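# Plug lamp into green-switched power strip, then unplug

## Task

Insert the lamp's plug into a socket on the power strip whose switch glows green, then withdraw it and leave the plug resting on the table top, without tipping the lamp over at any point.

## Robot and tools

Robot: two six-joint arms, left_arm and right_arm, each with a parallel two-finger gripper and a wrist camera (cam_left_wrist, cam_right_wrist, both 896x504). For every arm the joint order is always: waist, shoulder, elbow, wrist pitch, wrist yaw, wrist roll. Nominal ranges in rad: waist -2.618 to 3.054, shoulder 0.000 to 3.142, elbow 0.000 to 3.142, wrist pitch -1.571 to 1.571, wrist yaw -1.571 to 1.571, wrist roll -2.094 to 2.094. Real limits may differ by about 0.059 rad either way.

Frames: the scene frame has its origin at table-top height halfway between the nominal arm bases, +x pointing out over the table, +z up, and left_arm on the +y side. Calibrated bases: left_arm at (-0.013, +0.317, +0.035) m, right_arm at (+0.046, -0.265, +0.017) m, each turned slightly about z. Hand positions, orientations and wrist-camera poses in results are given in that arm's own base frame, not the scene frame. end_effector_position is the point between the finger pads, just behind the tips; fingers point along the gripper's +z and close along its y. Reported hand poses may be off by a few centimetres.

Row format (used by execute_actions and move): one flat list of 14 numbers covering both arms, each in [-1, 1]: left_arm's six joint values then its opening, then right_arm's six then its opening. The joint values are offsets, not poses: they count from the Joint targets shown at the start of the action (or move), not from the previous row. Scale: 1.0 equals 2.224 rad for waist, shoulder and elbow, and 8.485 rad for the three wrist joints. Zero for a joint means hold its current target. The opening is absolute: +1 fully open (about 87 mm between pads), +0.5 about 69 mm, 0 about 43 mm, -0.5 about 18 mm, -1 closed. To keep a gripper as is, resend its current command; 0 is a real command.

execute_actions(actions, cameras): actions is a list of actions; each action is a table of up to 15 rows, one per 1/30 s step; a short table repeats its last row to fill 15 steps. Any offset that would push a joint more than 0.059 rad beyond its range (from the targets at that action's start) gets that action refused for both arms; a malformed action or a bad first action rejects the whole call. cameras: list of names, ["all"], or []; images come by default only when actions is empty. An empty actions list is a safe status check with pictures.

move(target, speed, blend, opening_speed, blocking, cameras): drives all joints smoothly toward target, which is one 14-number row or a list of up to 15 rows; every row's offsets count from the same starting Joint targets. speed in rad/s for the joint with the longest travel, 0.01 to 12.57, default 0.5 (one value or one per target). blend in rad rounds corners between listed targets; 0 stops at each. opening_speed sets how fast openings change, per second on the -1..+1 scale, at least 0.2. blocking=false returns after about 0.5 s while motion continues. The path ignores obstacles and the other arm. The result adds a move: line such as done, off_target (resting more than 0.035 rad from target), moving, held or fault, possibly with limits=held. A whole move is capped at 10 s.

wait(seconds 0 to 10) lets time pass holding the last command; stop brakes a running move. zoom_image(camera, region=[x0,y0,x1,y1]) enlarges part of the newest wrist image, region at most 504 by 504 pixels. read_manual only returns licence text. finished_scene(scene) ends the current scene (1 or 2) irreversibly; call it only once the plug is out and lying on the table.

Result lines: Joint positions (rad, plus gripper 0 closed to 1 open), Joint velocities (may read within noise), Joint targets (the base for your next offsets), Joint torques (include gravity, offsets and noise; first three wrap at ±28 N m), grip_measured (opening on the command scale), Tool commands, hand poses, and step readings for action calls. joint sent to its limit means a joint was clipped at its end. joint command not followed means the clearance check altered some targets. MOTOR HOT appears at 75 °C; OVER-TEMPERATURE FAULT at 90 °C folds that arm away for the rest of the scene.

Motion limits: per step a joint target cannot lead its measured angle by more than 0.339 rad (big joints) or 2.2 rad (wrist); targets placing the hand over 200 mm from its current spot are scaled back, so large moves may need several actions. Friction and gravity can leave joints short, especially at long reach.

Gripping: close until first contact, then command about 0.04 below the grip_measured value at touch for a firm hold, less for a lighter one. Avoid fast closes.

Avoid: dropping the plug or letting it fall from height, anything leaving the table, knocking the lamp, hard impacts or shoving on the strip or table, the two arms or grippers pressing on each other, strain on wrist camera cables, and long stretched-out holds that heat motors.

Each tool is called by a JSON object that holds its "name" and its "arguments".

## Session

{"name": "execute_actions", "arguments": {"actions": []}}

Scene clock: 0.00 s.
left_arm: end_effector_position=(+0.2697, +0.0254, +0.2339) grip_measured=+1.000 end_effector_quat_wxyz=(+0.592, -0.022, +0.806, -0.010) | right_arm: end_effector_position=(+0.3888, -0.0448, +0.2109) grip_measured=+0.973 end_effector_quat_wxyz=(+0.468, +0.177, +0.866, -0.005)
Joint positions: left_arm=[0.219 0.635 0.712 -0.388 0.199 0.019 1] | right_arm=[-0.099 1.327 1.149 -0.422 0.094 0.254 0.986]
Joint velocities: within noise
Joint torques (N m): no reading
Motor temperatures (°C): left_arm=[23 25 39 26 25 24 21] | right_arm=[22 28 30 25 24 25 25]
Heat: left arm: 39 °C; right arm: 30 °C.
Joint targets: left_arm=[0.219 0.635 0.723 -0.381 0.199 0.019] | right_arm=[-0.099 1.326 1.152 -0.439 0.094 0.255]
Tool commands: left_gripper/opening=+1.0 right_gripper/opening=+1.0

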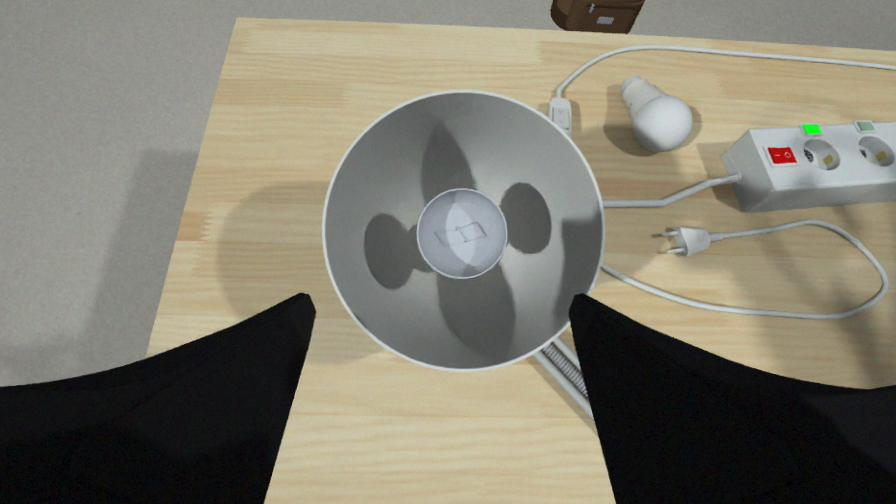

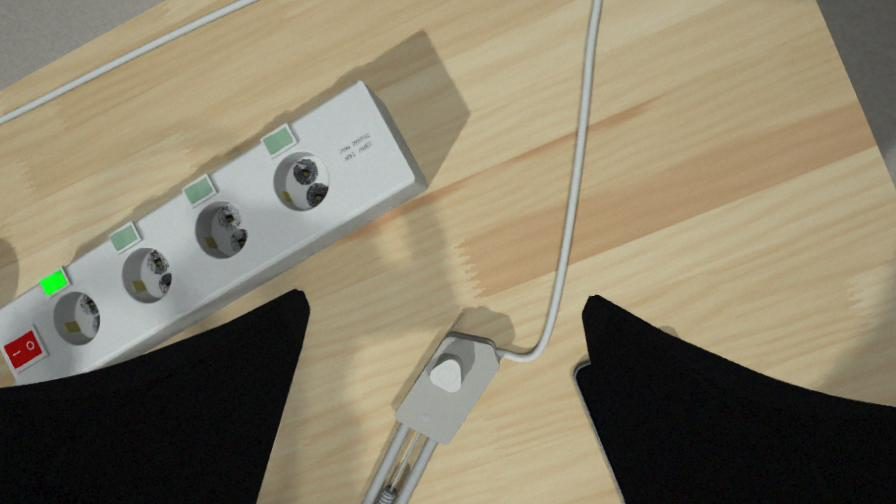

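{"name": "zoom_image", "arguments": {"camera": "cam_left_wrist", "region": [620, 190, 760, 290]}}

{"name": "zoom_image", "arguments": {"camera": "cam_left_wrist", "region": [700, 90, 896, 230]}}

{"name": "zoom_image", "arguments": {"camera": "cam_right_wrist", "region": [0, 230, 200, 390]}}

Scaled by 3.600.

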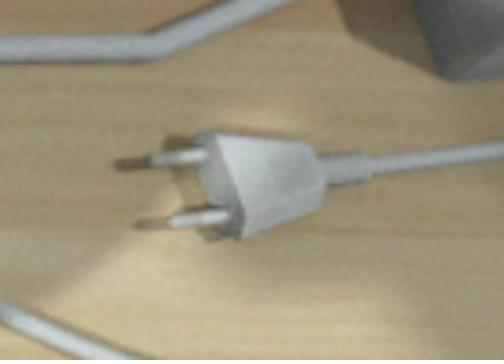

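Scaled by 2.571.

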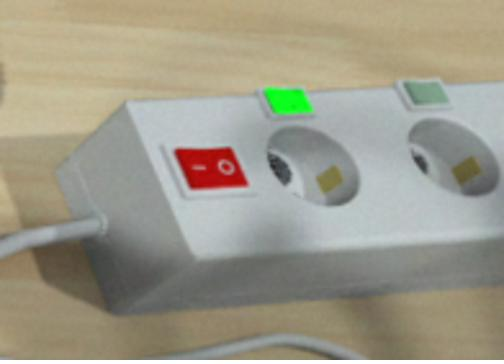

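Scaled by 2.520.

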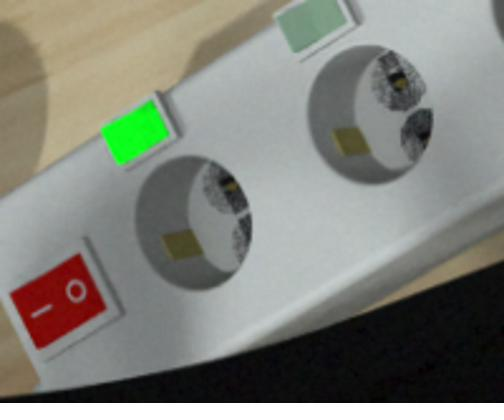

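{"name": "move", "arguments": {"target": [0,0,0,0,0,0,1, 0,0,0,0.0754,0,0,1], "cameras": ["cam_right_wrist"]}}

Scene clock: 407.00 s.
left_arm: end_effector_position=(+0.2697, +0.0254, +0.2339) grip_measured=+1.000 end_effector_quat_wxyz=(+0.592, -0.022, +0.806, -0.010) | right_arm: end_effector_position=(+0.4553, -0.0514, +0.3474) grip_measured=+0.973 end_effector_quat_wxyz=(+0.710, +0.156, +0.686, +0.022)
Joint positions: left_arm=[0.219 0.635 0.712 -0.388 0.199 0.019 1] | right_arm=[-0.099 1.327 1.149 0.188 0.094 0.254 0.986]
Joint torques (N m): left_arm=[0.14 0.25 6.53 1.7 0.02 -0.04] | right_arm=[-0.01 -5.24 7.04 2.56 0.07 0.06]
Motor temperatures (°C): left_arm=[23 22 41 37 23 23 21] | right_arm=[22 32 38 32 23 24 24]
Heat: left arm: 41 °C; right arm: 38 °C.
Joint targets: left_arm=[0.219 0.635 0.723 -0.381 0.199 0.019] | right_arm=[-0.099 1.326 1.152 0.201 0.094 0.255]
move: done
camera_calibration:
cam_right_wrist: T_world_to_cam=[[-0.170956, -0.954804, -0.243154, 0.11266], [-0.729632, 0.288528, -0.619991, 0.581753], [0.662127, 0.0714217, -0.745981, 0.104832], [0, 0, 0, 1]] pos_world=[0.374313, -0.0677712, 0.466278]
Images, in order (width x height): cam_right_wrist 896x504.

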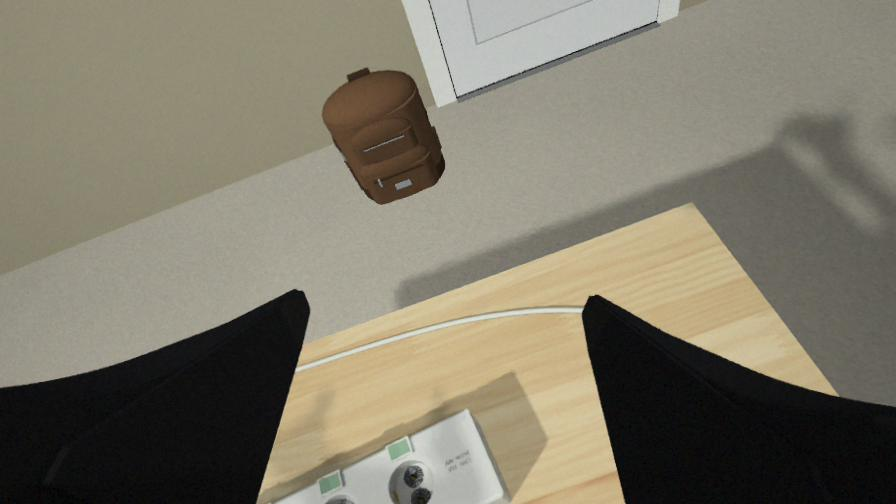

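{"name": "move", "arguments": {"target": [0,0,0,0,0,0,1, 0,0,0,0,-0.09,0,1], "cameras": ["cam_right_wrist"]}}

Scene clock: 415.73 s.
left_arm: end_effector_position=(+0.2697, +0.0254, +0.2339) grip_measured=+1.000 end_effector_quat_wxyz=(+0.592, -0.022, +0.806, -0.010) | right_arm: end_effector_position=(+0.4251, +0.0729, +0.3470) grip_measured=+0.973 end_effector_quat_wxyz=(+0.654, -0.106, +0.696, +0.276)
Joint positions: left_arm=[0.219 0.635 0.712 -0.388 0.199 0.019 1] | right_arm=[-0.099 1.327 1.149 0.188 -0.65 0.254 0.986]
Joint torques (N m): left_arm=[0.23 0.35 6.6 1.74 -0.09 0] | right_arm=[0.02 -5.12 6.89 2.41 -0.17 0.04]
Heat: left arm: 41 °C; right arm: 38 °C.
Joint targets: left_arm=[0.219 0.635 0.723 -0.381 0.199 0.019] | right_arm=[-0.099 1.326 1.152 0.201 -0.670 0.255]
move: done
camera_calibration:
cam_right_wrist: T_world_to_cam=[[0.521569, -0.819788, -0.23646, -0.0804656], [-0.730771, -0.286177, -0.619739, 0.56589], [0.440385, 0.496035, -0.748338, 0.179853], [0, 0, 0, 1]] pos_world=[0.3763, 0.00676668, 0.466267]
Images, in order (width x height): cam_right_wrist 896x504.

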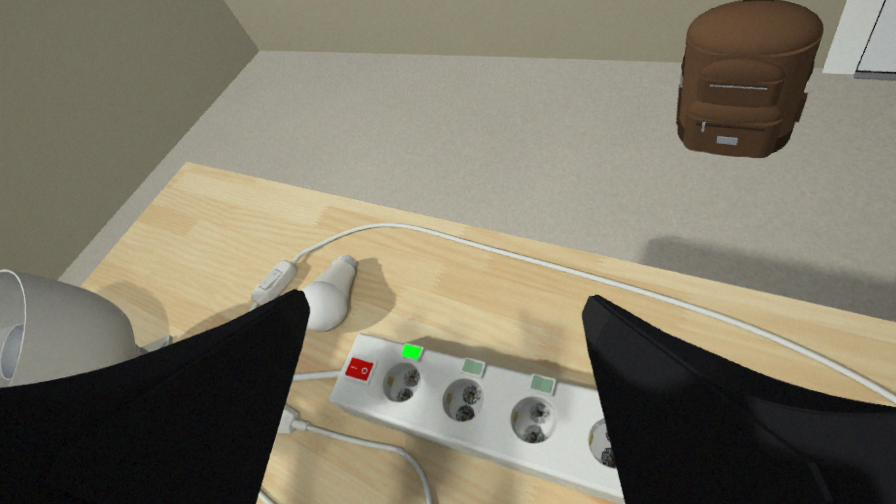

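{"name": "move", "arguments": {"target": [0,0,0,0,0,0,1, 0,0,0,0,-0.0825,0,1], "cameras": ["cam_right_wrist"]}}

Scene clock: 422.53 s.
left_arm: end_effector_position=(+0.2697, +0.0254, +0.2339) grip_measured=+1.000 end_effector_quat_wxyz=(+0.592, -0.022, +0.806, -0.010) | right_arm: end_effector_position=(+0.3266, +0.1419, +0.3460) grip_measured=+0.973 end_effector_quat_wxyz=(+0.519, -0.340, +0.619, +0.481)
Joint positions: left_arm=[0.219 0.635 0.712 -0.388 0.199 0.019 1] | right_arm=[-0.099 1.327 1.149 0.188 -1.348 0.254 0.986]
Joint torques (N m): left_arm=[0.14 0.31 6.68 1.7 -0.07 0.08] | right_arm=[-0.05 -4.75 6.63 1.99 -0.19 0.05]
Heat: left arm: 41 °C; right arm: 38 °C.
Joint targets: left_arm=[0.219 0.635 0.723 -0.381 0.199 0.019] | right_arm=[-0.099 1.326 1.152 0.201 -1.370 0.255]
move: done
camera_calibration:
cam_right_wrist: T_world_to_cam=[[0.926862, -0.294365, -0.232972, -0.180881], [-0.374877, -0.692961, -0.615851, 0.45317], [0.0198443, 0.658145, -0.75263, 0.304013], [0, 0, 0, 1]] pos_world=[0.331502, 0.0606999, 0.465755]
Images, in order (width x height): cam_right_wrist 896x504.

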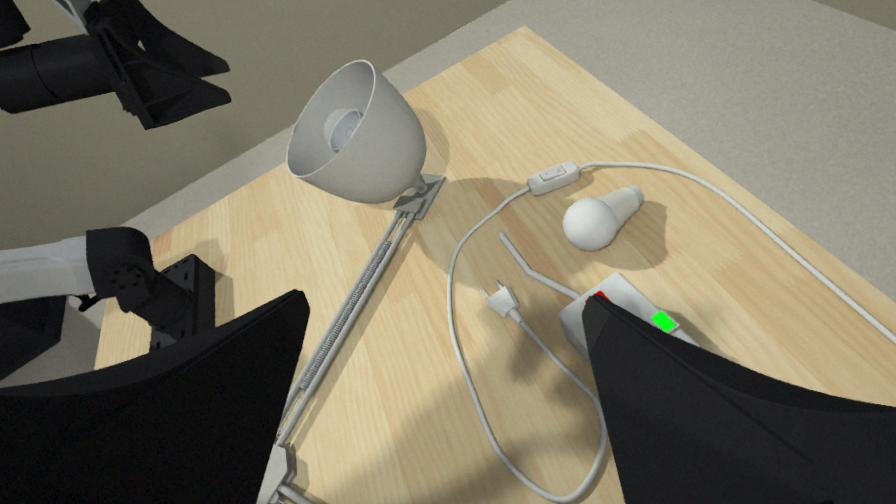

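{"name": "move", "arguments": {"target": [0,0,0,0,0,0,1, 0.18,0,0,0,0,0,1], "cameras": ["cam_right_wrist"]}}

Scene clock: 467.93 s.
left_arm: end_effector_position=(+0.2697, +0.0254, +0.2339) grip_measured=+1.000 end_effector_quat_wxyz=(+0.592, -0.022, +0.806, -0.010) | right_arm: end_effector_position=(+0.2456, +0.2571, +0.3460) grip_measured=+0.973 end_effector_quat_wxyz=(+0.413, -0.457, +0.539, +0.575)
Joint positions: left_arm=[0.219 0.635 0.712 -0.388 0.199 0.019 1] | right_arm=[0.298 1.327 1.149 0.188 -1.352 0.254 0.986]
Joint torques (N m): left_arm=[0.01 0.44 6.78 1.71 0 0.04] | right_arm=[0.27 -4.78 6.58 1.96 -0.12 0.05]
Heat: left arm: 41 °C; right arm: 38 °C.
Joint targets: left_arm=[0.219 0.635 0.723 -0.381 0.199 0.019] | right_arm=[0.301 1.326 1.152 0.201 -1.370 0.255]
move: done
camera_calibration:
cam_right_wrist: T_world_to_cam=[[0.968246, 0.0907111, -0.232964, -0.181113], [-0.0746723, -0.784377, -0.615773, 0.452425], [-0.238589, 0.613616, -0.752696, 0.304713], [0, 0, 0, 1]] pos_world=[0.281847, 0.184324, 0.465754]
Images, in order (width x height): cam_right_wrist 896x504.

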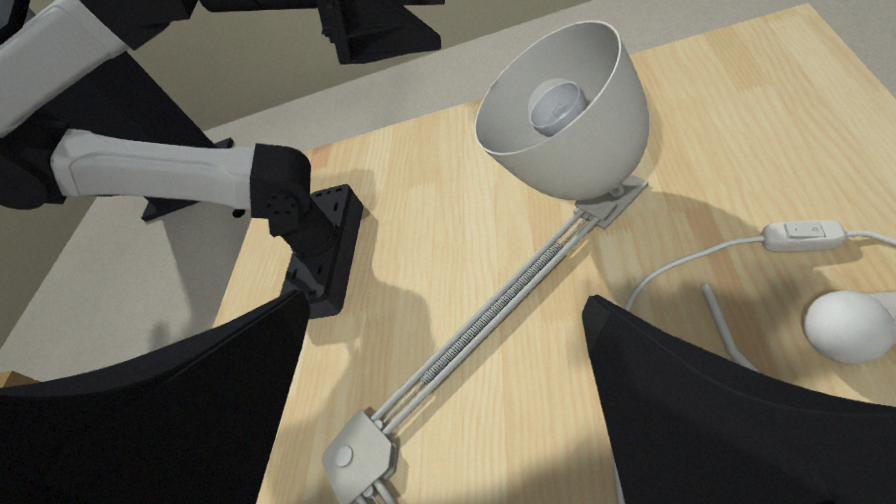

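{"name": "move", "arguments": {"target": [-0.3023,0,0,0,0,0,1, -0.1129,0.2747,0.2095,0.0140,-0.0094,-0.0301,1], "speed": 0.8, "cameras": ["all"]}}

Scene clock: 649.00 s.
left_arm: end_effector_position=(+0.2279, -0.1465, +0.2339) grip_measured=+1.000 end_effector_quat_wxyz=(+0.556, +0.242, +0.769, -0.202) | right_arm: end_effector_position=(+0.4515, +0.1964, +0.2904) grip_measured=+0.973 end_effector_quat_wxyz=(+0.509, -0.464, +0.535, +0.488)
Joint positions: left_arm=[-0.447 0.635 0.712 -0.388 0.197 0.019 1] | right_arm=[0.05 1.931 1.591 0.305 -1.429 0.015 0.986]
Joint torques (N m): left_arm=[-0.44 0.27 6.75 1.69 -0.03 0] | right_arm=[0.03 -9.68 8.79 1.93 -0.17 -0.09]
Heat: left arm: 41 °C; right arm: 39 °C.
Joint targets: left_arm=[-0.453 0.635 0.723 -0.381 0.199 0.019] | right_arm=[0.050 1.937 1.618 0.320 -1.450 0.000]
move: done
camera_calibration:
cam_left_wrist: T_world_to_cam=[[-0.565499, -0.824585, 0.0164603, 0.0061974], [-0.753951, 0.508763, -0.415594, 0.369197], [0.334318, -0.247428, -0.909401, 0.245272], [0, 0, 0, 1]] pos_world=[0.199862, -0.122036, 0.376384]
cam_right_wrist: T_world_to_cam=[[0.99606, -0.0790961, -0.0401, -0.423129], [-0.0867634, -0.775692, -0.62512, 0.392412], [0.0183393, 0.626136, -0.779498, 0.238483], [0, 0, 0, 1]] pos_world=[0.451135, 0.1216, 0.414234]

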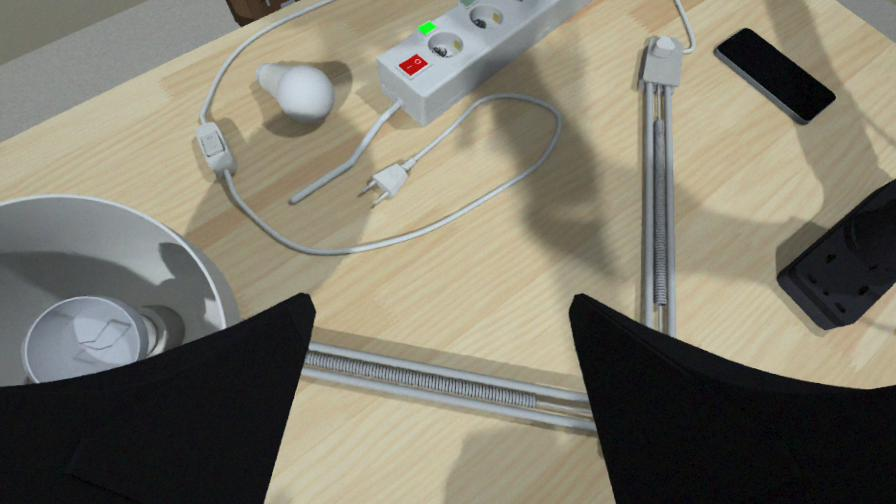

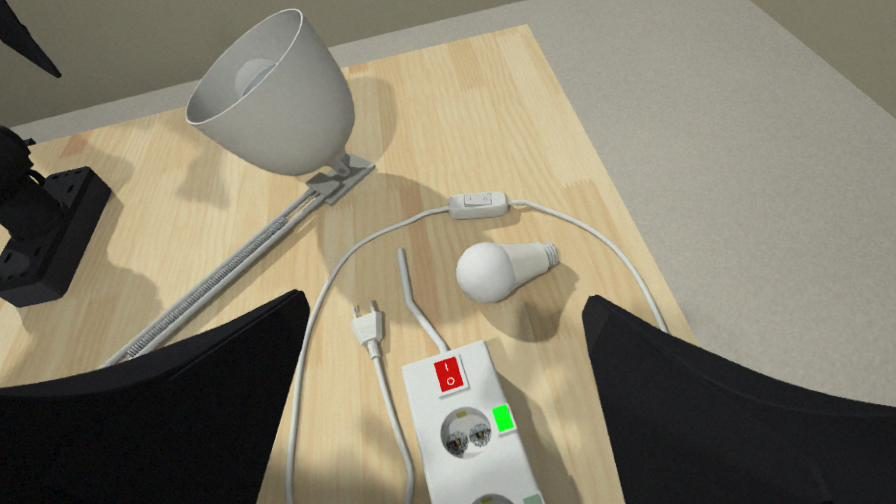

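{"name": "zoom_image", "arguments": {"camera": "cam_left_wrist", "region": [340, 140, 440, 220]}}

{"name": "zoom_image", "arguments": {"camera": "cam_right_wrist", "region": [320, 290, 420, 370]}}

{"name": "zoom_image", "arguments": {"camera": "cam_right_wrist", "region": [390, 330, 550, 500]}}

{"name": "zoom_image", "arguments": {"camera": "cam_left_wrist", "region": [370, 0, 530, 120]}}

Scaled by 5.040.

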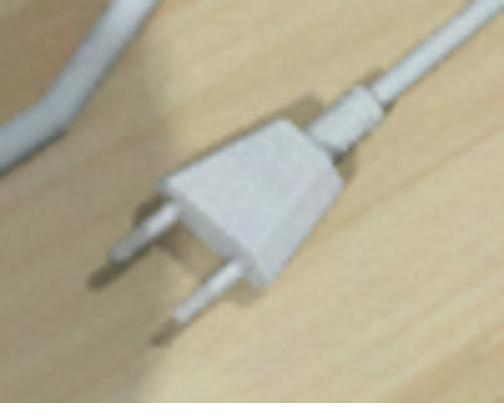

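Scaled by 5.040.

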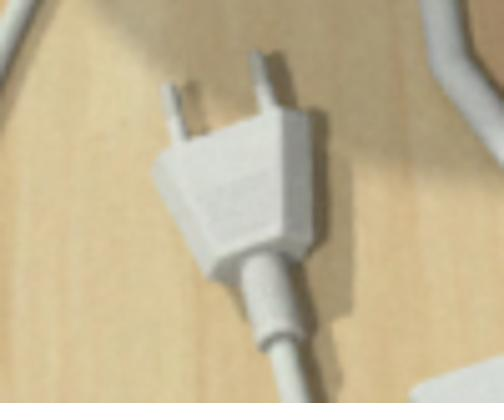

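Scaled by 2.965.

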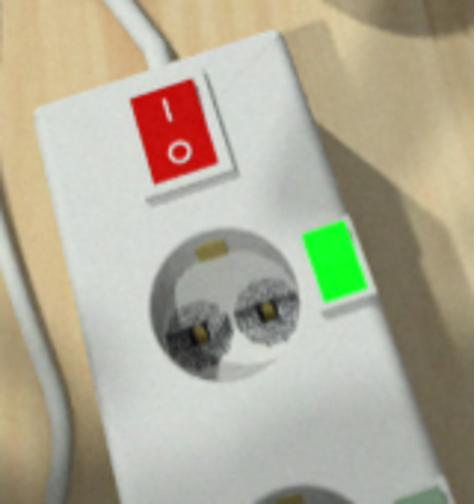

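Scaled by 3.150.

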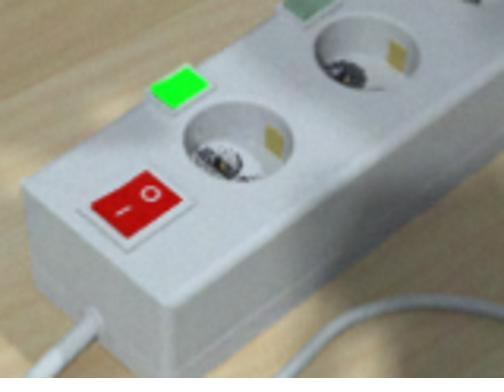

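{"name": "move", "arguments": {"target": [-0.0124,0.8316,0.6994,-0.0971,0.0011,0.1048,0.3, 0,0,0,0,0,0,1], "speed": 0.9, "cameras": ["all"]}}

Scene clock: 704.10 s.
left_arm: end_effector_position=(+0.4362, -0.2265, +0.0231) grip_measured=+0.300 end_effector_quat_wxyz=(+0.090, +0.633, +0.765, -0.081) | right_arm: end_effector_position=(+0.4514, +0.1965, +0.2904) grip_measured=+0.973 end_effector_quat_wxyz=(+0.509, -0.465, +0.535, +0.488)
Joint positions: left_arm=[-0.474 2.486 2.254 -1.197 0.197 0.895 0.65] | right_arm=[0.05 1.931 1.591 0.305 -1.429 0.014 0.986]
Joint torques (N m): left_arm=[-0.68 -14.15 7.05 0.35 0.25 0.15] | right_arm=[0.01 -9.69 8.72 1.94 -0.2 -0.1]
Motor temperatures (°C): left_arm=[23 22 41 37 23 22 21] | right_arm=[22 41 43 34 24 24 24]
Heat: left arm: 41 °C; right arm: 43 °C.
Joint targets: left_arm=[-0.481 2.484 2.279 -1.205 0.208 0.909] | right_arm=[0.050 1.937 1.618 0.320 -1.450 0.000]
move: done
camera_calibration:
cam_left_wrist: T_world_to_cam=[[-0.982134, -0.184647, -0.0363023, 0.389356], [-0.173116, 0.8109, 0.558992, 0.271929], [-0.0737787, 0.555289, -0.828378, 0.321995], [0, 0, 0, 1]] pos_world=[0.453232, -0.327414, 0.128862]
cam_right_wrist: T_world_to_cam=[[0.996103, -0.0787129, -0.0397842, -0.423226], [-0.086268, -0.775769, -0.625093, 0.392177], [0.0183395, 0.626089, -0.779536, 0.238506], [0, 0, 0, 1]] pos_world=[0.451035, 0.1216, 0.414233]

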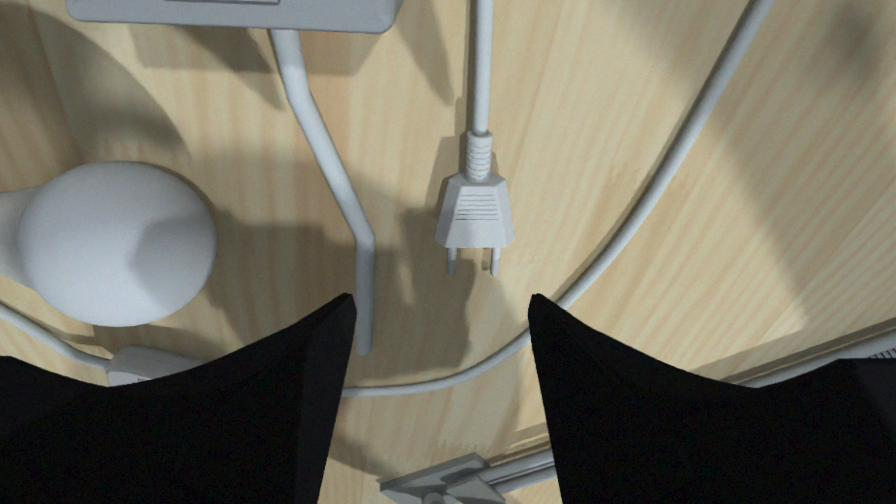

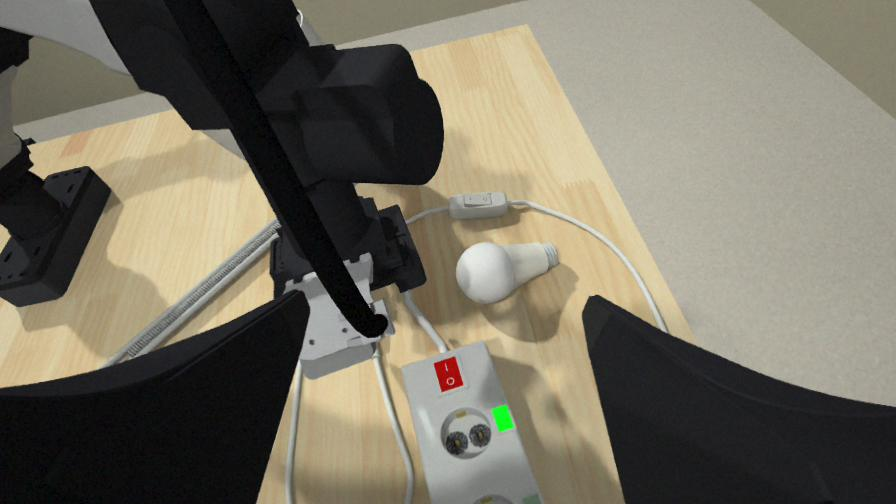

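{"name": "move", "arguments": {"target": [-0.0219,-0.0018,-0.0448,0.01546,-0.0004,-0.00869,-0.1, 0,0,0,0,0,0,1], "speed": 0.4, "cameras": ["cam_left_wrist"]}}

Scene clock: 775.50 s.
left_arm: end_effector_position=(+0.4287, -0.2515, +0.0059) grip_measured=-0.100 end_effector_quat_wxyz=(+0.101, +0.631, +0.765, -0.083) | right_arm: end_effector_position=(+0.4513, +0.1965, +0.2906) grip_measured=+0.973 end_effector_quat_wxyz=(+0.510, -0.466, +0.534, +0.488)
Joint positions: left_arm=[-0.523 2.486 2.184 -1.096 0.197 0.84 0.45] | right_arm=[0.05 1.931 1.591 0.308 -1.431 0.014 0.986]
Joint torques (N m): left_arm=[-0.49 -14.68 4.79 0.69 0.16 -0.02] | right_arm=[0.08 -9.68 8.77 1.91 -0.18 -0.11]
Motor temperatures (°C): left_arm=[23 42 43 30 23 22 21] | right_arm=[22 45 45 34 24 24 24]
Heat: left arm: 43 °C; right arm: 45 °C.
Joint targets: left_arm=[-0.530 2.480 2.179 -1.074 0.204 0.835] | right_arm=[0.050 1.937 1.618 0.320 -1.450 0.000]
move: done
camera_calibration:
cam_left_wrist: T_world_to_cam=[[-0.980754, -0.189631, -0.0464952, 0.375058], [-0.184178, 0.819496, 0.542682, 0.307608], [-0.0648065, 0.540801, -0.83865, 0.313679], [0, 0, 0, 1]] pos_world=[0.444822, -0.350599, 0.113572]
Images, in order (width x height): cam_left_wrist 896x504.

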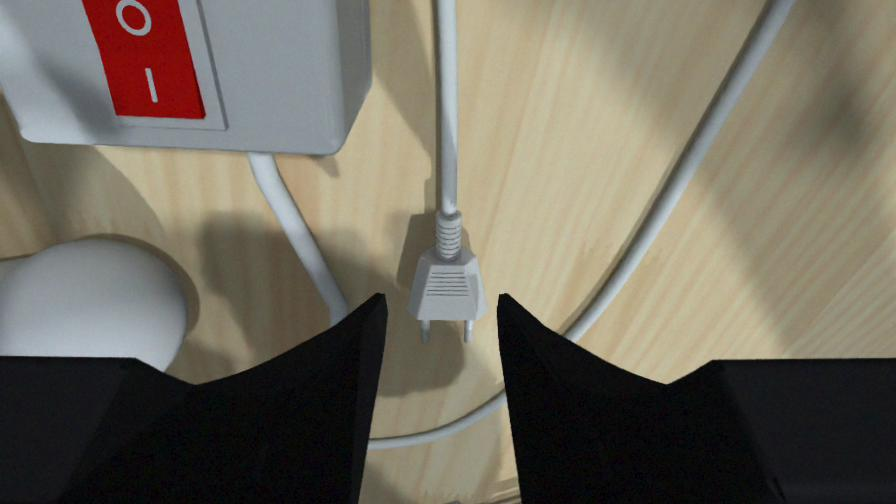

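{"name": "move", "arguments": {"target": [0.0006,-0.0006,-0.0365,0.00992,-0.0004,-0.0022,-0.1, 0,0,0,0,0,0,1], "speed": 0.2, "cameras": ["cam_left_wrist"]}}

Scene clock: 800.20 s.
left_arm: end_effector_position=(+0.4285, -0.2519, -0.0140) grip_measured=-0.100 end_effector_quat_wxyz=(+0.105, +0.625, +0.769, -0.083) | right_arm: end_effector_position=(+0.4513, +0.1965, +0.2906) grip_measured=+0.973 end_effector_quat_wxyz=(+0.510, -0.466, +0.534, +0.488)
Joint positions: left_arm=[-0.523 2.486 2.104 -1.006 0.197 0.825 0.45] | right_arm=[0.05 1.931 1.591 0.308 -1.431 0.014 0.986]
Joint torques (N m): left_arm=[-0.4 -14.69 4.7 0.68 0.11 -0.06] | right_arm=[0.1 -9.62 8.75 1.92 -0.18 -0.11]
Heat: left arm: 45 °C; right arm: 46 °C.
Joint targets: left_arm=[-0.528 2.479 2.098 -0.990 0.201 0.816] | right_arm=[0.050 1.937 1.618 0.320 -1.450 0.000]
move: done
camera_calibration:
cam_left_wrist: T_world_to_cam=[[-0.977548, -0.204728, -0.0498562, 0.368562], [-0.199061, 0.819692, 0.537103, 0.324978], [-0.0690931, 0.534969, -0.842042, 0.297547], [0, 0, 0, 1]] pos_world=[0.445536, -0.350105, 0.0943755]
Images, in order (width x height): cam_left_wrist 896x504.

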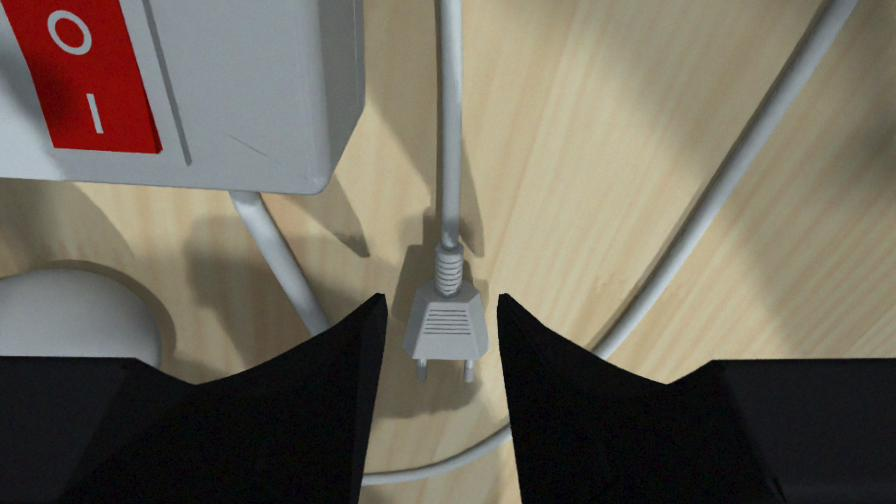

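{"name": "move", "arguments": {"target": [0.0013,0.00135,-0.0096,0.0022,0,0,-0.1, 0,0,0,0,0,0,1], "speed": 0.1, "cameras": ["cam_left_wrist"]}}

Scene clock: 832.47 s.
left_arm: end_effector_position=(+0.4275, -0.2513, -0.0191) grip_measured=-0.100 end_effector_quat_wxyz=(+0.104, +0.625, +0.769, -0.083) | right_arm: end_effector_position=(+0.4513, +0.1965, +0.2906) grip_measured=+0.973 end_effector_quat_wxyz=(+0.510, -0.466, +0.534, +0.488)
Joint positions: left_arm=[-0.523 2.486 2.084 -0.987 0.197 0.824 0.45] | right_arm=[0.05 1.931 1.591 0.308 -1.431 0.014 0.986]
Joint torques (N m): left_arm=[0.02 -14.5 4.83 0.6 0.11 -0.1] | right_arm=[0.05 -9.69 8.69 1.9 -0.18 -0.09]
Motor temperatures (°C): left_arm=[23 48 39 28 23 22 21] | right_arm=[22 47 46 33 24 24 24]
Heat: left arm: 48 °C; right arm: 47 °C.
Joint targets: left_arm=[-0.525 2.482 2.077 -0.971 0.201 0.816] | right_arm=[0.050 1.937 1.618 0.320 -1.450 0.000]
move: done
camera_calibration:
cam_left_wrist: T_world_to_cam=[[-0.977563, -0.204953, -0.0486196, 0.367442], [-0.198521, 0.819268, 0.537949, 0.326739], [-0.0704217, 0.535531, -0.841574, 0.293592], [0, 0, 0, 1]] pos_world=[0.444738, -0.349606, 0.0891758]
Images, in order (width x height): cam_left_wrist 896x504.

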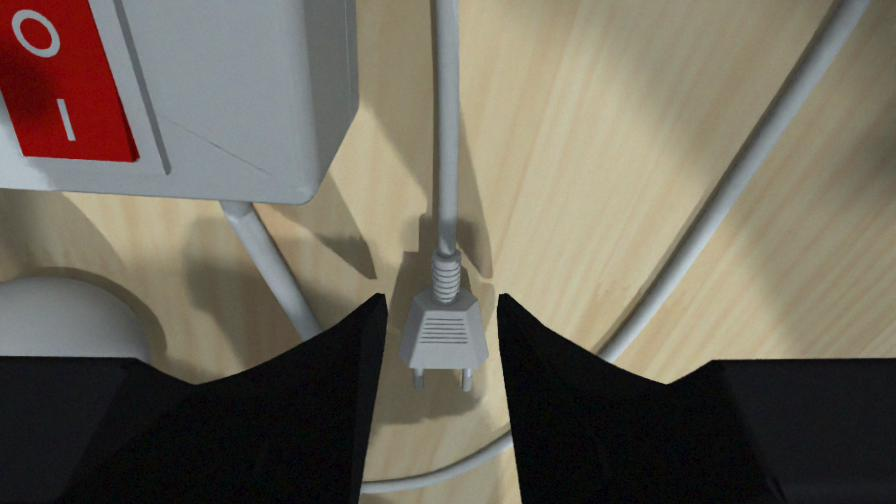

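{"name": "move", "arguments": {"target": [0,0.00135,-0.0074,0.00194,0,0,-0.1, 0,0,0,0,0,0,1], "speed": 0.1, "cameras": ["cam_left_wrist"]}}

Scene clock: 866.67 s.
left_arm: end_effector_position=(+0.4268, -0.2509, -0.0232) grip_measured=-0.100 end_effector_quat_wxyz=(+0.104, +0.625, +0.769, -0.083) | right_arm: end_effector_position=(+0.4513, +0.1965, +0.2906) grip_measured=+0.973 end_effector_quat_wxyz=(+0.510, -0.466, +0.534, +0.488)
Joint positions: left_arm=[-0.523 2.486 2.067 -0.971 0.197 0.824 0.45] | right_arm=[0.05 1.931 1.591 0.308 -1.431 0.014 0.986]
Joint torques (N m): left_arm=[-0.17 -14.04 4.52 0.63 0.11 -0.06] | right_arm=[0.03 -9.69 8.72 1.91 -0.16 -0.09]
Heat: left arm: 49 °C; right arm: 48 °C.
Joint targets: left_arm=[-0.525 2.485 2.060 -0.955 0.201 0.816] | right_arm=[0.050 1.937 1.618 0.320 -1.450 0.000]
move: done
camera_calibration:
cam_left_wrist: T_world_to_cam=[[-0.977562, -0.205021, -0.0483681, 0.366693], [-0.198424, 0.819139, 0.538182, 0.32839], [-0.0707185, 0.535703, -0.84144, 0.290066], [0, 0, 0, 1]] pos_world=[0.444138, -0.349206, 0.0850757]
Images, in order (width x height): cam_left_wrist 896x504.

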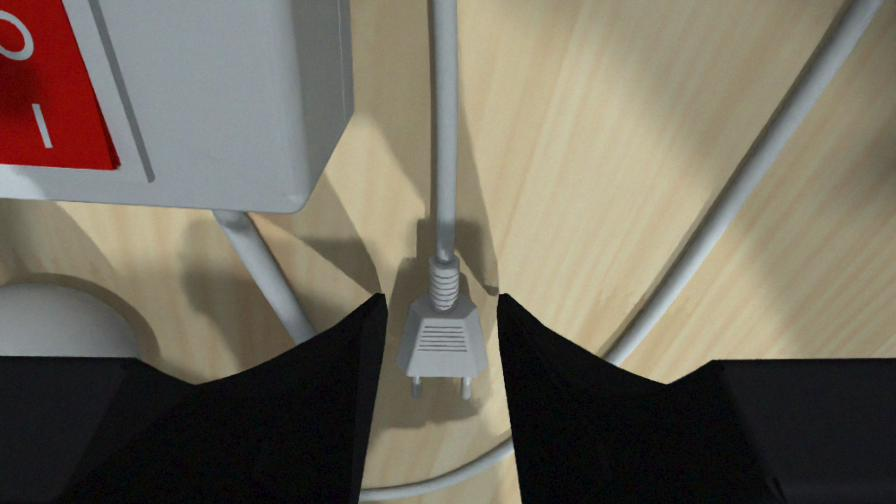

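{"name": "move", "arguments": {"target": [0,0,0,0,0,0,-0.5, 0,0,0,0,0,0,1], "opening_speed": 0.3, "cameras": ["cam_left_wrist"]}}

Scene clock: 872.27 s.
left_arm: end_effector_position=(+0.4269, -0.2510, -0.0232) grip_measured=-0.399 end_effector_quat_wxyz=(+0.104, +0.625, +0.769, -0.083) | right_arm: end_effector_position=(+0.4513, +0.1965, +0.2906) grip_measured=+0.973 end_effector_quat_wxyz=(+0.510, -0.466, +0.534, +0.488)
Joint positions: left_arm=[-0.523 2.486 2.067 -0.971 0.197 0.824 0.301] | right_arm=[0.05 1.931 1.591 0.308 -1.431 0.014 0.986]
Joint torques (N m): left_arm=[-0.1 -14.06 4.72 0.64 0.12 -0.08] | right_arm=[0.09 -9.68 8.73 1.91 -0.18 -0.09]
Heat: left arm: 49 °C; right arm: 48 °C.
Joint targets: left_arm=[-0.525 2.485 2.060 -0.954 0.201 0.816] | right_arm=[0.050 1.937 1.618 0.320 -1.450 0.000]
move: done
camera_calibration:
cam_left_wrist: T_world_to_cam=[[-0.97754, -0.205005, -0.0488629, 0.366828], [-0.198711, 0.819353, 0.53775, 0.328648], [-0.0702055, 0.535382, -0.841687, 0.289754], [0, 0, 0, 1]] pos_world=[0.444237, -0.349206, 0.0850758]
Images, in order (width x height): cam_left_wrist 896x504.

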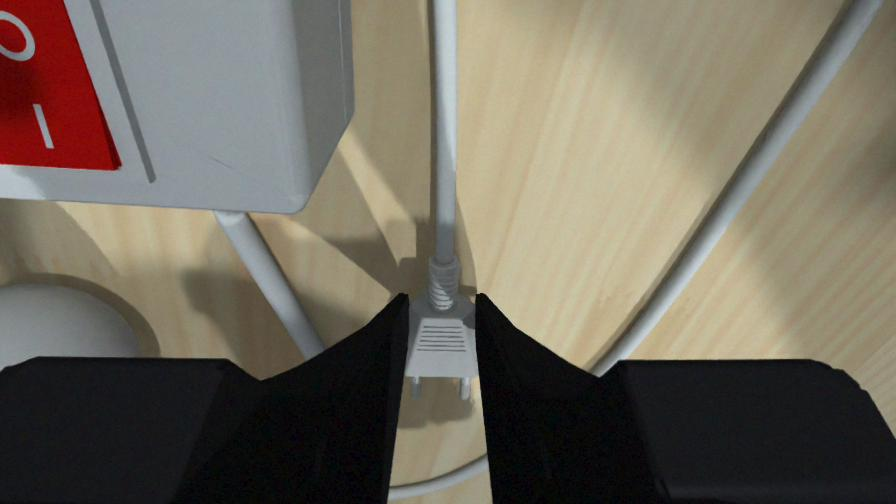

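{"name": "move", "arguments": {"target": [[-0.0003,-0.0076,0.0818,-0.0240,-0.0004,-0.0004,-0.5, 0,0,0,0,0,0,1],[0.0045,-0.1847,-0.2131,-0.0061,0.0066,0.0575,-0.5, 0,0,0,0,0,0,1]], "speed": 0.4, "blend": 0.05, "cameras": ["all"]}}

Scene clock: 922.33 s.
left_arm: end_effector_position=(+0.3406, -0.1996, +0.0153) grip_measured=-0.399 end_effector_quat_wxyz=(+0.058, +0.782, +0.612, -0.106) | right_arm: end_effector_position=(+0.4509, +0.1965, +0.2906) grip_measured=+0.973 end_effector_quat_wxyz=(+0.509, -0.466, +0.534, +0.488)
Joint positions: left_arm=[-0.523 2.114 1.593 -1.02 0.24 1.287 0.301] | right_arm=[0.05 1.931 1.591 0.308 -1.433 0.014 0.986]
Joint torques (N m): left_arm=[0.7 -14.99 4.36 0.34 0.22 0.15] | right_arm=[0.03 -9.69 8.72 1.91 -0.15 -0.09]
Heat: left arm: 51 °C; right arm: 49 °C.
Joint targets: left_arm=[-0.515 2.074 1.586 -1.006 0.257 1.304] | right_arm=[0.050 1.937 1.618 0.320 -1.450 0.000]
move: off_target (left_arm); left_arm: the shoulder is farthest, 0.040 rad from its target
camera_calibration:
cam_left_wrist: T_world_to_cam=[[-0.969354, 0.245514, -0.00869914, 0.381278], [0.198315, 0.802916, 0.562136, 0.109736], [0.144997, 0.543184, -0.826999, 0.216633], [0, 0, 0, 1]] pos_world=[0.31642, -0.29939, 0.120785]
cam_right_wrist: T_world_to_cam=[[0.996515, -0.0748904, -0.0367196, -0.424526], [-0.0813638, -0.775954, -0.62552, 0.390377], [0.0183527, 0.626328, -0.779343, 0.238574], [0, 0, 0, 1]] pos_world=[0.450431, 0.121696, 0.414531]

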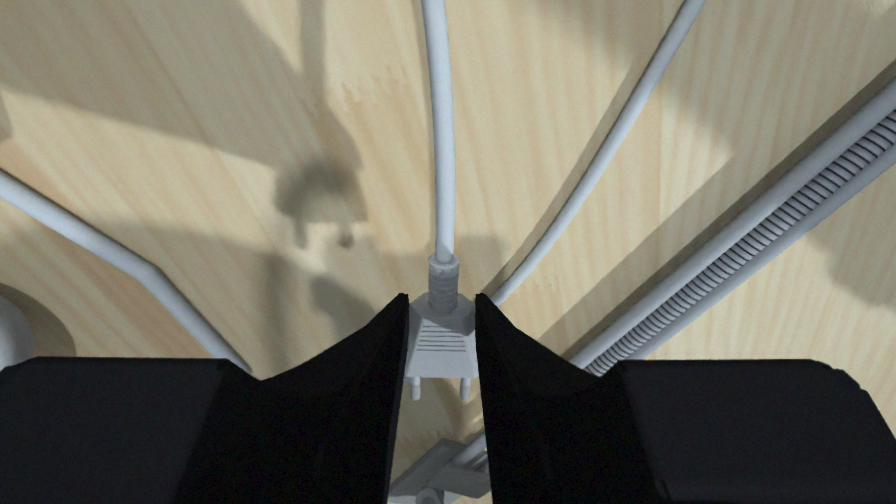

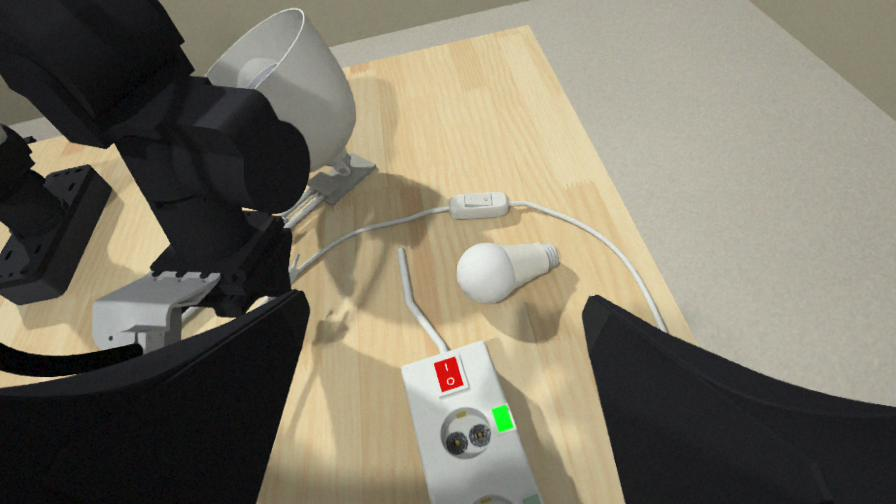

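{"name": "move", "arguments": {"target": [0.0040,0.0378,-0.0106,0.0168,0.0006,0.0021,-0.5, 0,0,0,0,0,0,1], "speed": 0.2, "cameras": ["cam_left_wrist"]}}

Scene clock: 954.63 s.
left_arm: end_effector_position=(+0.3619, -0.2096, -0.0047) grip_measured=-0.399 end_effector_quat_wxyz=(+0.095, +0.787, +0.602, -0.092) | right_arm: end_effector_position=(+0.4509, +0.1965, +0.2906) grip_measured=+0.973 end_effector_quat_wxyz=(+0.509, -0.466, +0.534, +0.488)
Joint positions: left_arm=[-0.517 2.152 1.567 -0.881 0.244 1.306 0.301] | right_arm=[0.05 1.931 1.591 0.308 -1.433 0.014 0.986]
Joint torques (N m): left_arm=[0.95 -10.88 4.6 0.5 0.32 0.14] | right_arm=[0.02 -9.68 8.72 1.91 -0.16 -0.11]
Motor temperatures (°C): left_arm=[23 54 38 26 23 22 22] | right_arm=[22 49 47 32 24 24 24]
Heat: left arm: 54 °C; right arm: 49 °C.
Joint targets: left_arm=[-0.507 2.158 1.563 -0.864 0.262 1.322] | right_arm=[0.050 1.937 1.618 0.320 -1.450 0.000]
move: done
camera_calibration:
cam_left_wrist: T_world_to_cam=[[-0.962942, 0.255814, -0.0854494, 0.403665], [0.170907, 0.823852, 0.540425, 0.139089], [0.208646, 0.505794, -0.837042, 0.171566], [0, 0, 0, 1]] pos_world=[0.329138, -0.304629, 0.102934]
Images, in order (width x height): cam_left_wrist 896x504.

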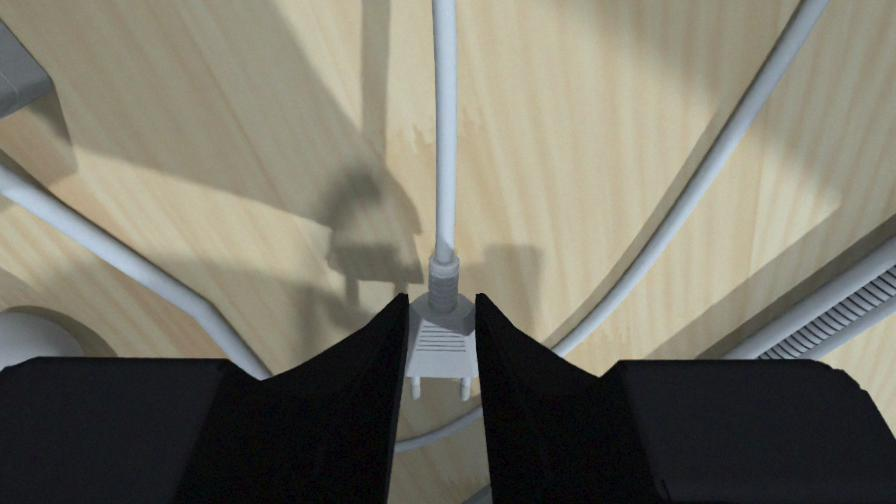

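{"name": "move", "arguments": {"target": [0,0.0077,-0.01223,0.00522,0,0,-0.5, 0,0,0,0,0,0,1], "speed": 0.12, "cameras": ["cam_left_wrist"]}}

Scene clock: 968.83 s.
left_arm: end_effector_position=(+0.3623, -0.2099, -0.0163) grip_measured=-0.399 end_effector_quat_wxyz=(+0.097, +0.787, +0.602, -0.091) | right_arm: end_effector_position=(+0.4509, +0.1965, +0.2906) grip_measured=+0.973 end_effector_quat_wxyz=(+0.509, -0.466, +0.534, +0.488)
Joint positions: left_arm=[-0.517 2.166 1.541 -0.837 0.244 1.306 0.301] | right_arm=[0.05 1.931 1.591 0.308 -1.433 0.014 0.986]
Joint torques (N m): left_arm=[0.85 -10.63 4.4 0.47 0.32 0.12] | right_arm=[0.06 -9.69 8.66 1.91 -0.15 -0.1]
Motor temperatures (°C): left_arm=[23 48 38 26 23 22 22] | right_arm=[22 50 47 32 24 24 24]
Heat: left arm: 48 °C; right arm: 50 °C.
Joint targets: left_arm=[-0.507 2.175 1.536 -0.819 0.262 1.322] | right_arm=[0.050 1.937 1.618 0.320 -1.450 0.000]
move: done
camera_calibration:
cam_left_wrist: T_world_to_cam=[[-0.96266, 0.255627, -0.0891082, 0.402959], [0.169096, 0.824846, 0.539477, 0.146274], [0.211406, 0.504265, -0.837272, 0.160563], [0, 0, 0, 1]] pos_world=[0.329235, -0.304628, 0.0914309]
Images, in order (width x height): cam_left_wrist 896x504.

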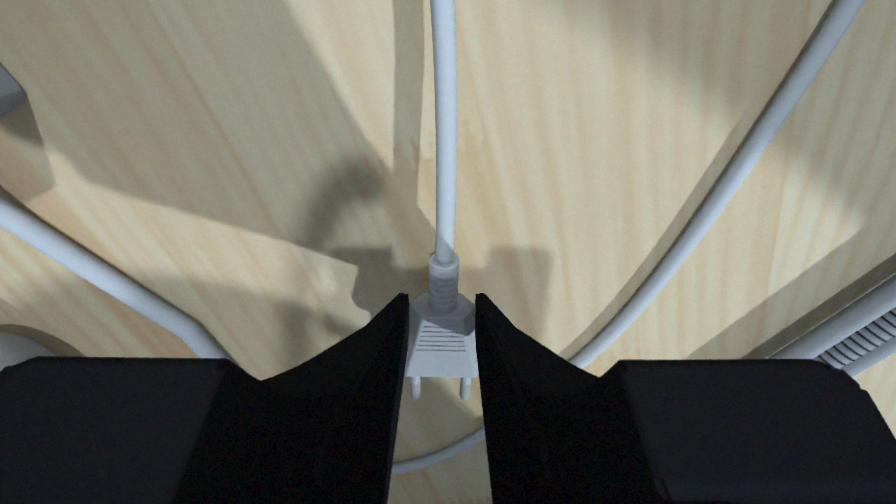

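{"name": "move", "arguments": {"target": [0,0.0036,-0.0056,0.0024,0,0,-0.5, 0,0,0,0,0,0,1], "speed": 0.1}}

{"name": "move", "arguments": {"target": [0,0,0,0,0,0,-0.05, 0,0,0,0,0,0,1], "opening_speed": 0.3, "cameras": ["cam_left_wrist"]}}

Scene clock: 977.50 s.
left_arm: end_effector_position=(+0.3622, -0.2098, -0.0221) grip_measured=-0.399 end_effector_quat_wxyz=(+0.097, +0.787, +0.602, -0.091) | right_arm: end_effector_position=(+0.4509, +0.1965, +0.2906) grip_measured=+0.973 end_effector_quat_wxyz=(+0.509, -0.466, +0.534, +0.488)
Joint positions: left_arm=[-0.517 2.174 1.529 -0.817 0.244 1.306 0.301] | right_arm=[0.05 1.931 1.591 0.308 -1.433 0.014 0.986]
Joint torques (N m): left_arm=[0.79 -10.45 4.51 0.51 0.27 0.22] | right_arm=[0.06 -9.7 8.7 1.91 -0.17 -0.12]
Heat: left arm: 46 °C; right arm: 50 °C.
Joint targets: left_arm=[-0.507 2.183 1.523 -0.799 0.262 1.322] | right_arm=[0.050 1.937 1.618 0.320 -1.450 0.000]
move: done

Scene clock: 979.20 s.
left_arm: end_effector_position=(+0.3631, -0.2087, -0.0220) grip_measured=-0.050 end_effector_quat_wxyz=(+0.097, +0.787, +0.603, -0.091) | right_arm: end_effector_position=(+0.4509, +0.1965, +0.2906) grip_measured=+0.973 end_effector_quat_wxyz=(+0.509, -0.466, +0.534, +0.488)
Joint positions: left_arm=[-0.513 2.174 1.529 -0.816 0.244 1.306 0.475] | right_arm=[0.05 1.931 1.591 0.308 -1.433 0.014 0.986]
Joint torques (N m): left_arm=[0.55 -10.61 4.36 0.51 0.36 0.16] | right_arm=[0.08 -9.66 8.7 1.91 -0.14 -0.09]
Heat: left arm: 46 °C; right arm: 50 °C.
Joint targets: left_arm=[-0.507 2.183 1.523 -0.799 0.262 1.322] | right_arm=[0.050 1.937 1.618 0.320 -1.450 0.000]
move: done
camera_calibration:
cam_left_wrist: T_world_to_cam=[[-0.963345, 0.252611, -0.0902971, 0.402539], [0.165996, 0.825732, 0.539085, 0.149655], [0.21074, 0.504336, -0.837397, 0.155194], [0, 0, 0, 1]] pos_world=[0.330236, -0.303531, 0.08563]
Images, in order (width x height): cam_left_wrist 896x504.

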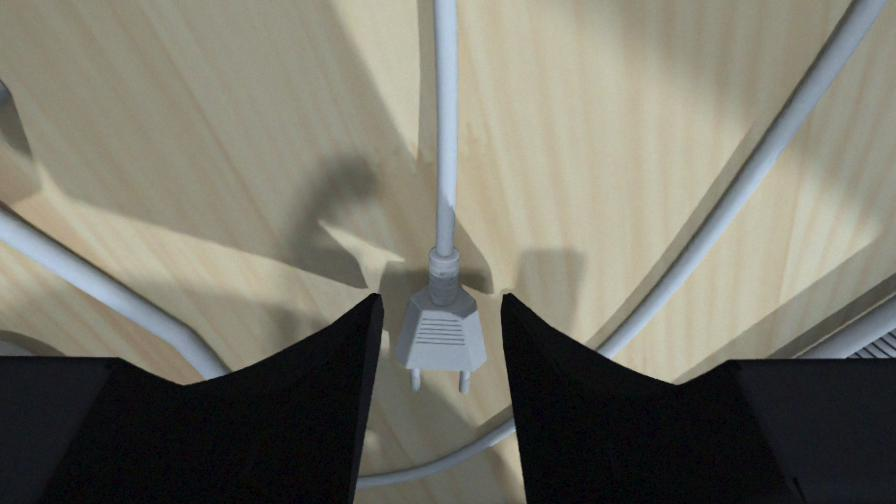

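{"name": "move", "arguments": {"target": [[0.0126,-0.0238,0.0787,-0.0302,0,0.0028,0.0, 0,0,0,0,0,0,1],[-0.0937,0.0776,0.2077,-0.0590,-0.0600,-0.0244,0.0, 0,0,0,0,0,0,1]], "speed": 0.4, "blend": 0.03, "cameras": ["all"]}}

Scene clock: 1032.23 s.
left_arm: end_effector_position=(+0.3620, -0.2122, +0.0327) grip_measured=+0.000 end_effector_quat_wxyz=(-0.073, +0.792, +0.597, +0.103) | right_arm: end_effector_position=(+0.4509, +0.1965, +0.2906) grip_measured=+0.973 end_effector_quat_wxyz=(+0.509, -0.466, +0.534, +0.488)
Joint positions: left_arm=[-0.714 2.345 1.96 -1.287 -0.232 1.124 0.5] | right_arm=[0.05 1.931 1.591 0.308 -1.433 0.014 0.986]
Joint torques (N m): left_arm=[0.23 -11.69 6.74 -0.04 -0.31 -0.05] | right_arm=[0.06 -9.69 8.75 1.92 -0.15 -0.1]
Motor temperatures (°C): left_arm=[23 41 38 25 23 22 22] | right_arm=[22 51 48 32 24 24 24]
Heat: left arm: 41 °C; right arm: 51 °C.
Joint targets: left_arm=[-0.715 2.356 1.985 -1.300 -0.247 1.115] | right_arm=[0.050 1.937 1.618 0.320 -1.450 0.000]
move: done
camera_calibration:
cam_left_wrist: T_world_to_cam=[[-0.953297, 0.298046, -0.0489239, 0.411932], [0.0968444, 0.455058, 0.88518, 0.0582434], [0.286087, 0.839102, -0.462669, 0.234554], [0, 0, 0, 1]] pos_world=[0.31995, -0.346094, 0.0771185]
cam_right_wrist: T_world_to_cam=[[0.996515, -0.0748904, -0.0367196, -0.424526], [-0.0813638, -0.775954, -0.62552, 0.390377], [0.0183527, 0.626328, -0.779343, 0.238574], [0, 0, 0, 1]] pos_world=[0.450431, 0.121696, 0.414531]

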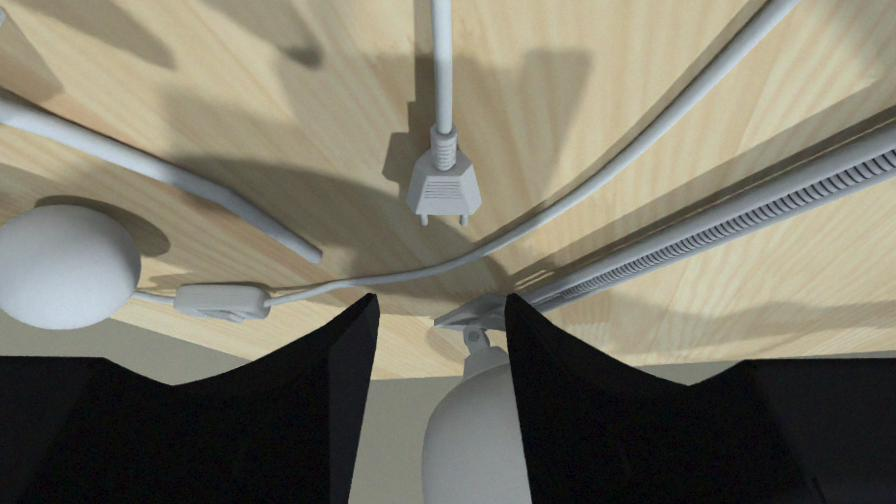

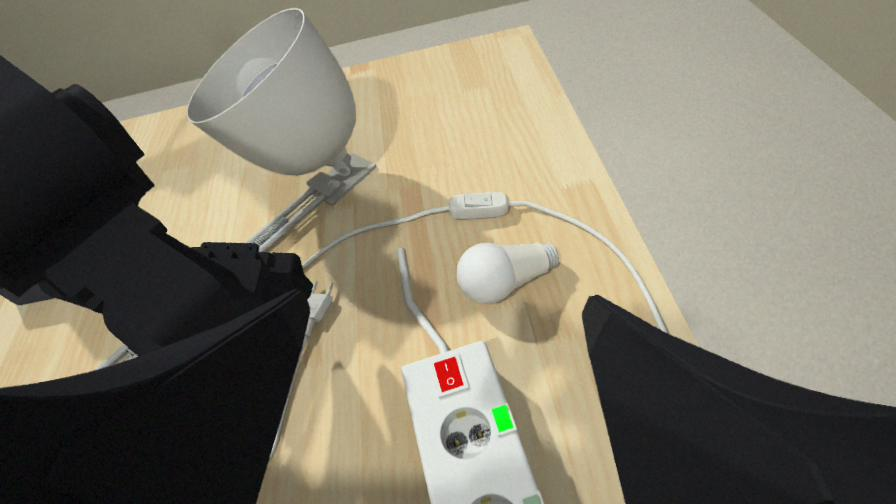

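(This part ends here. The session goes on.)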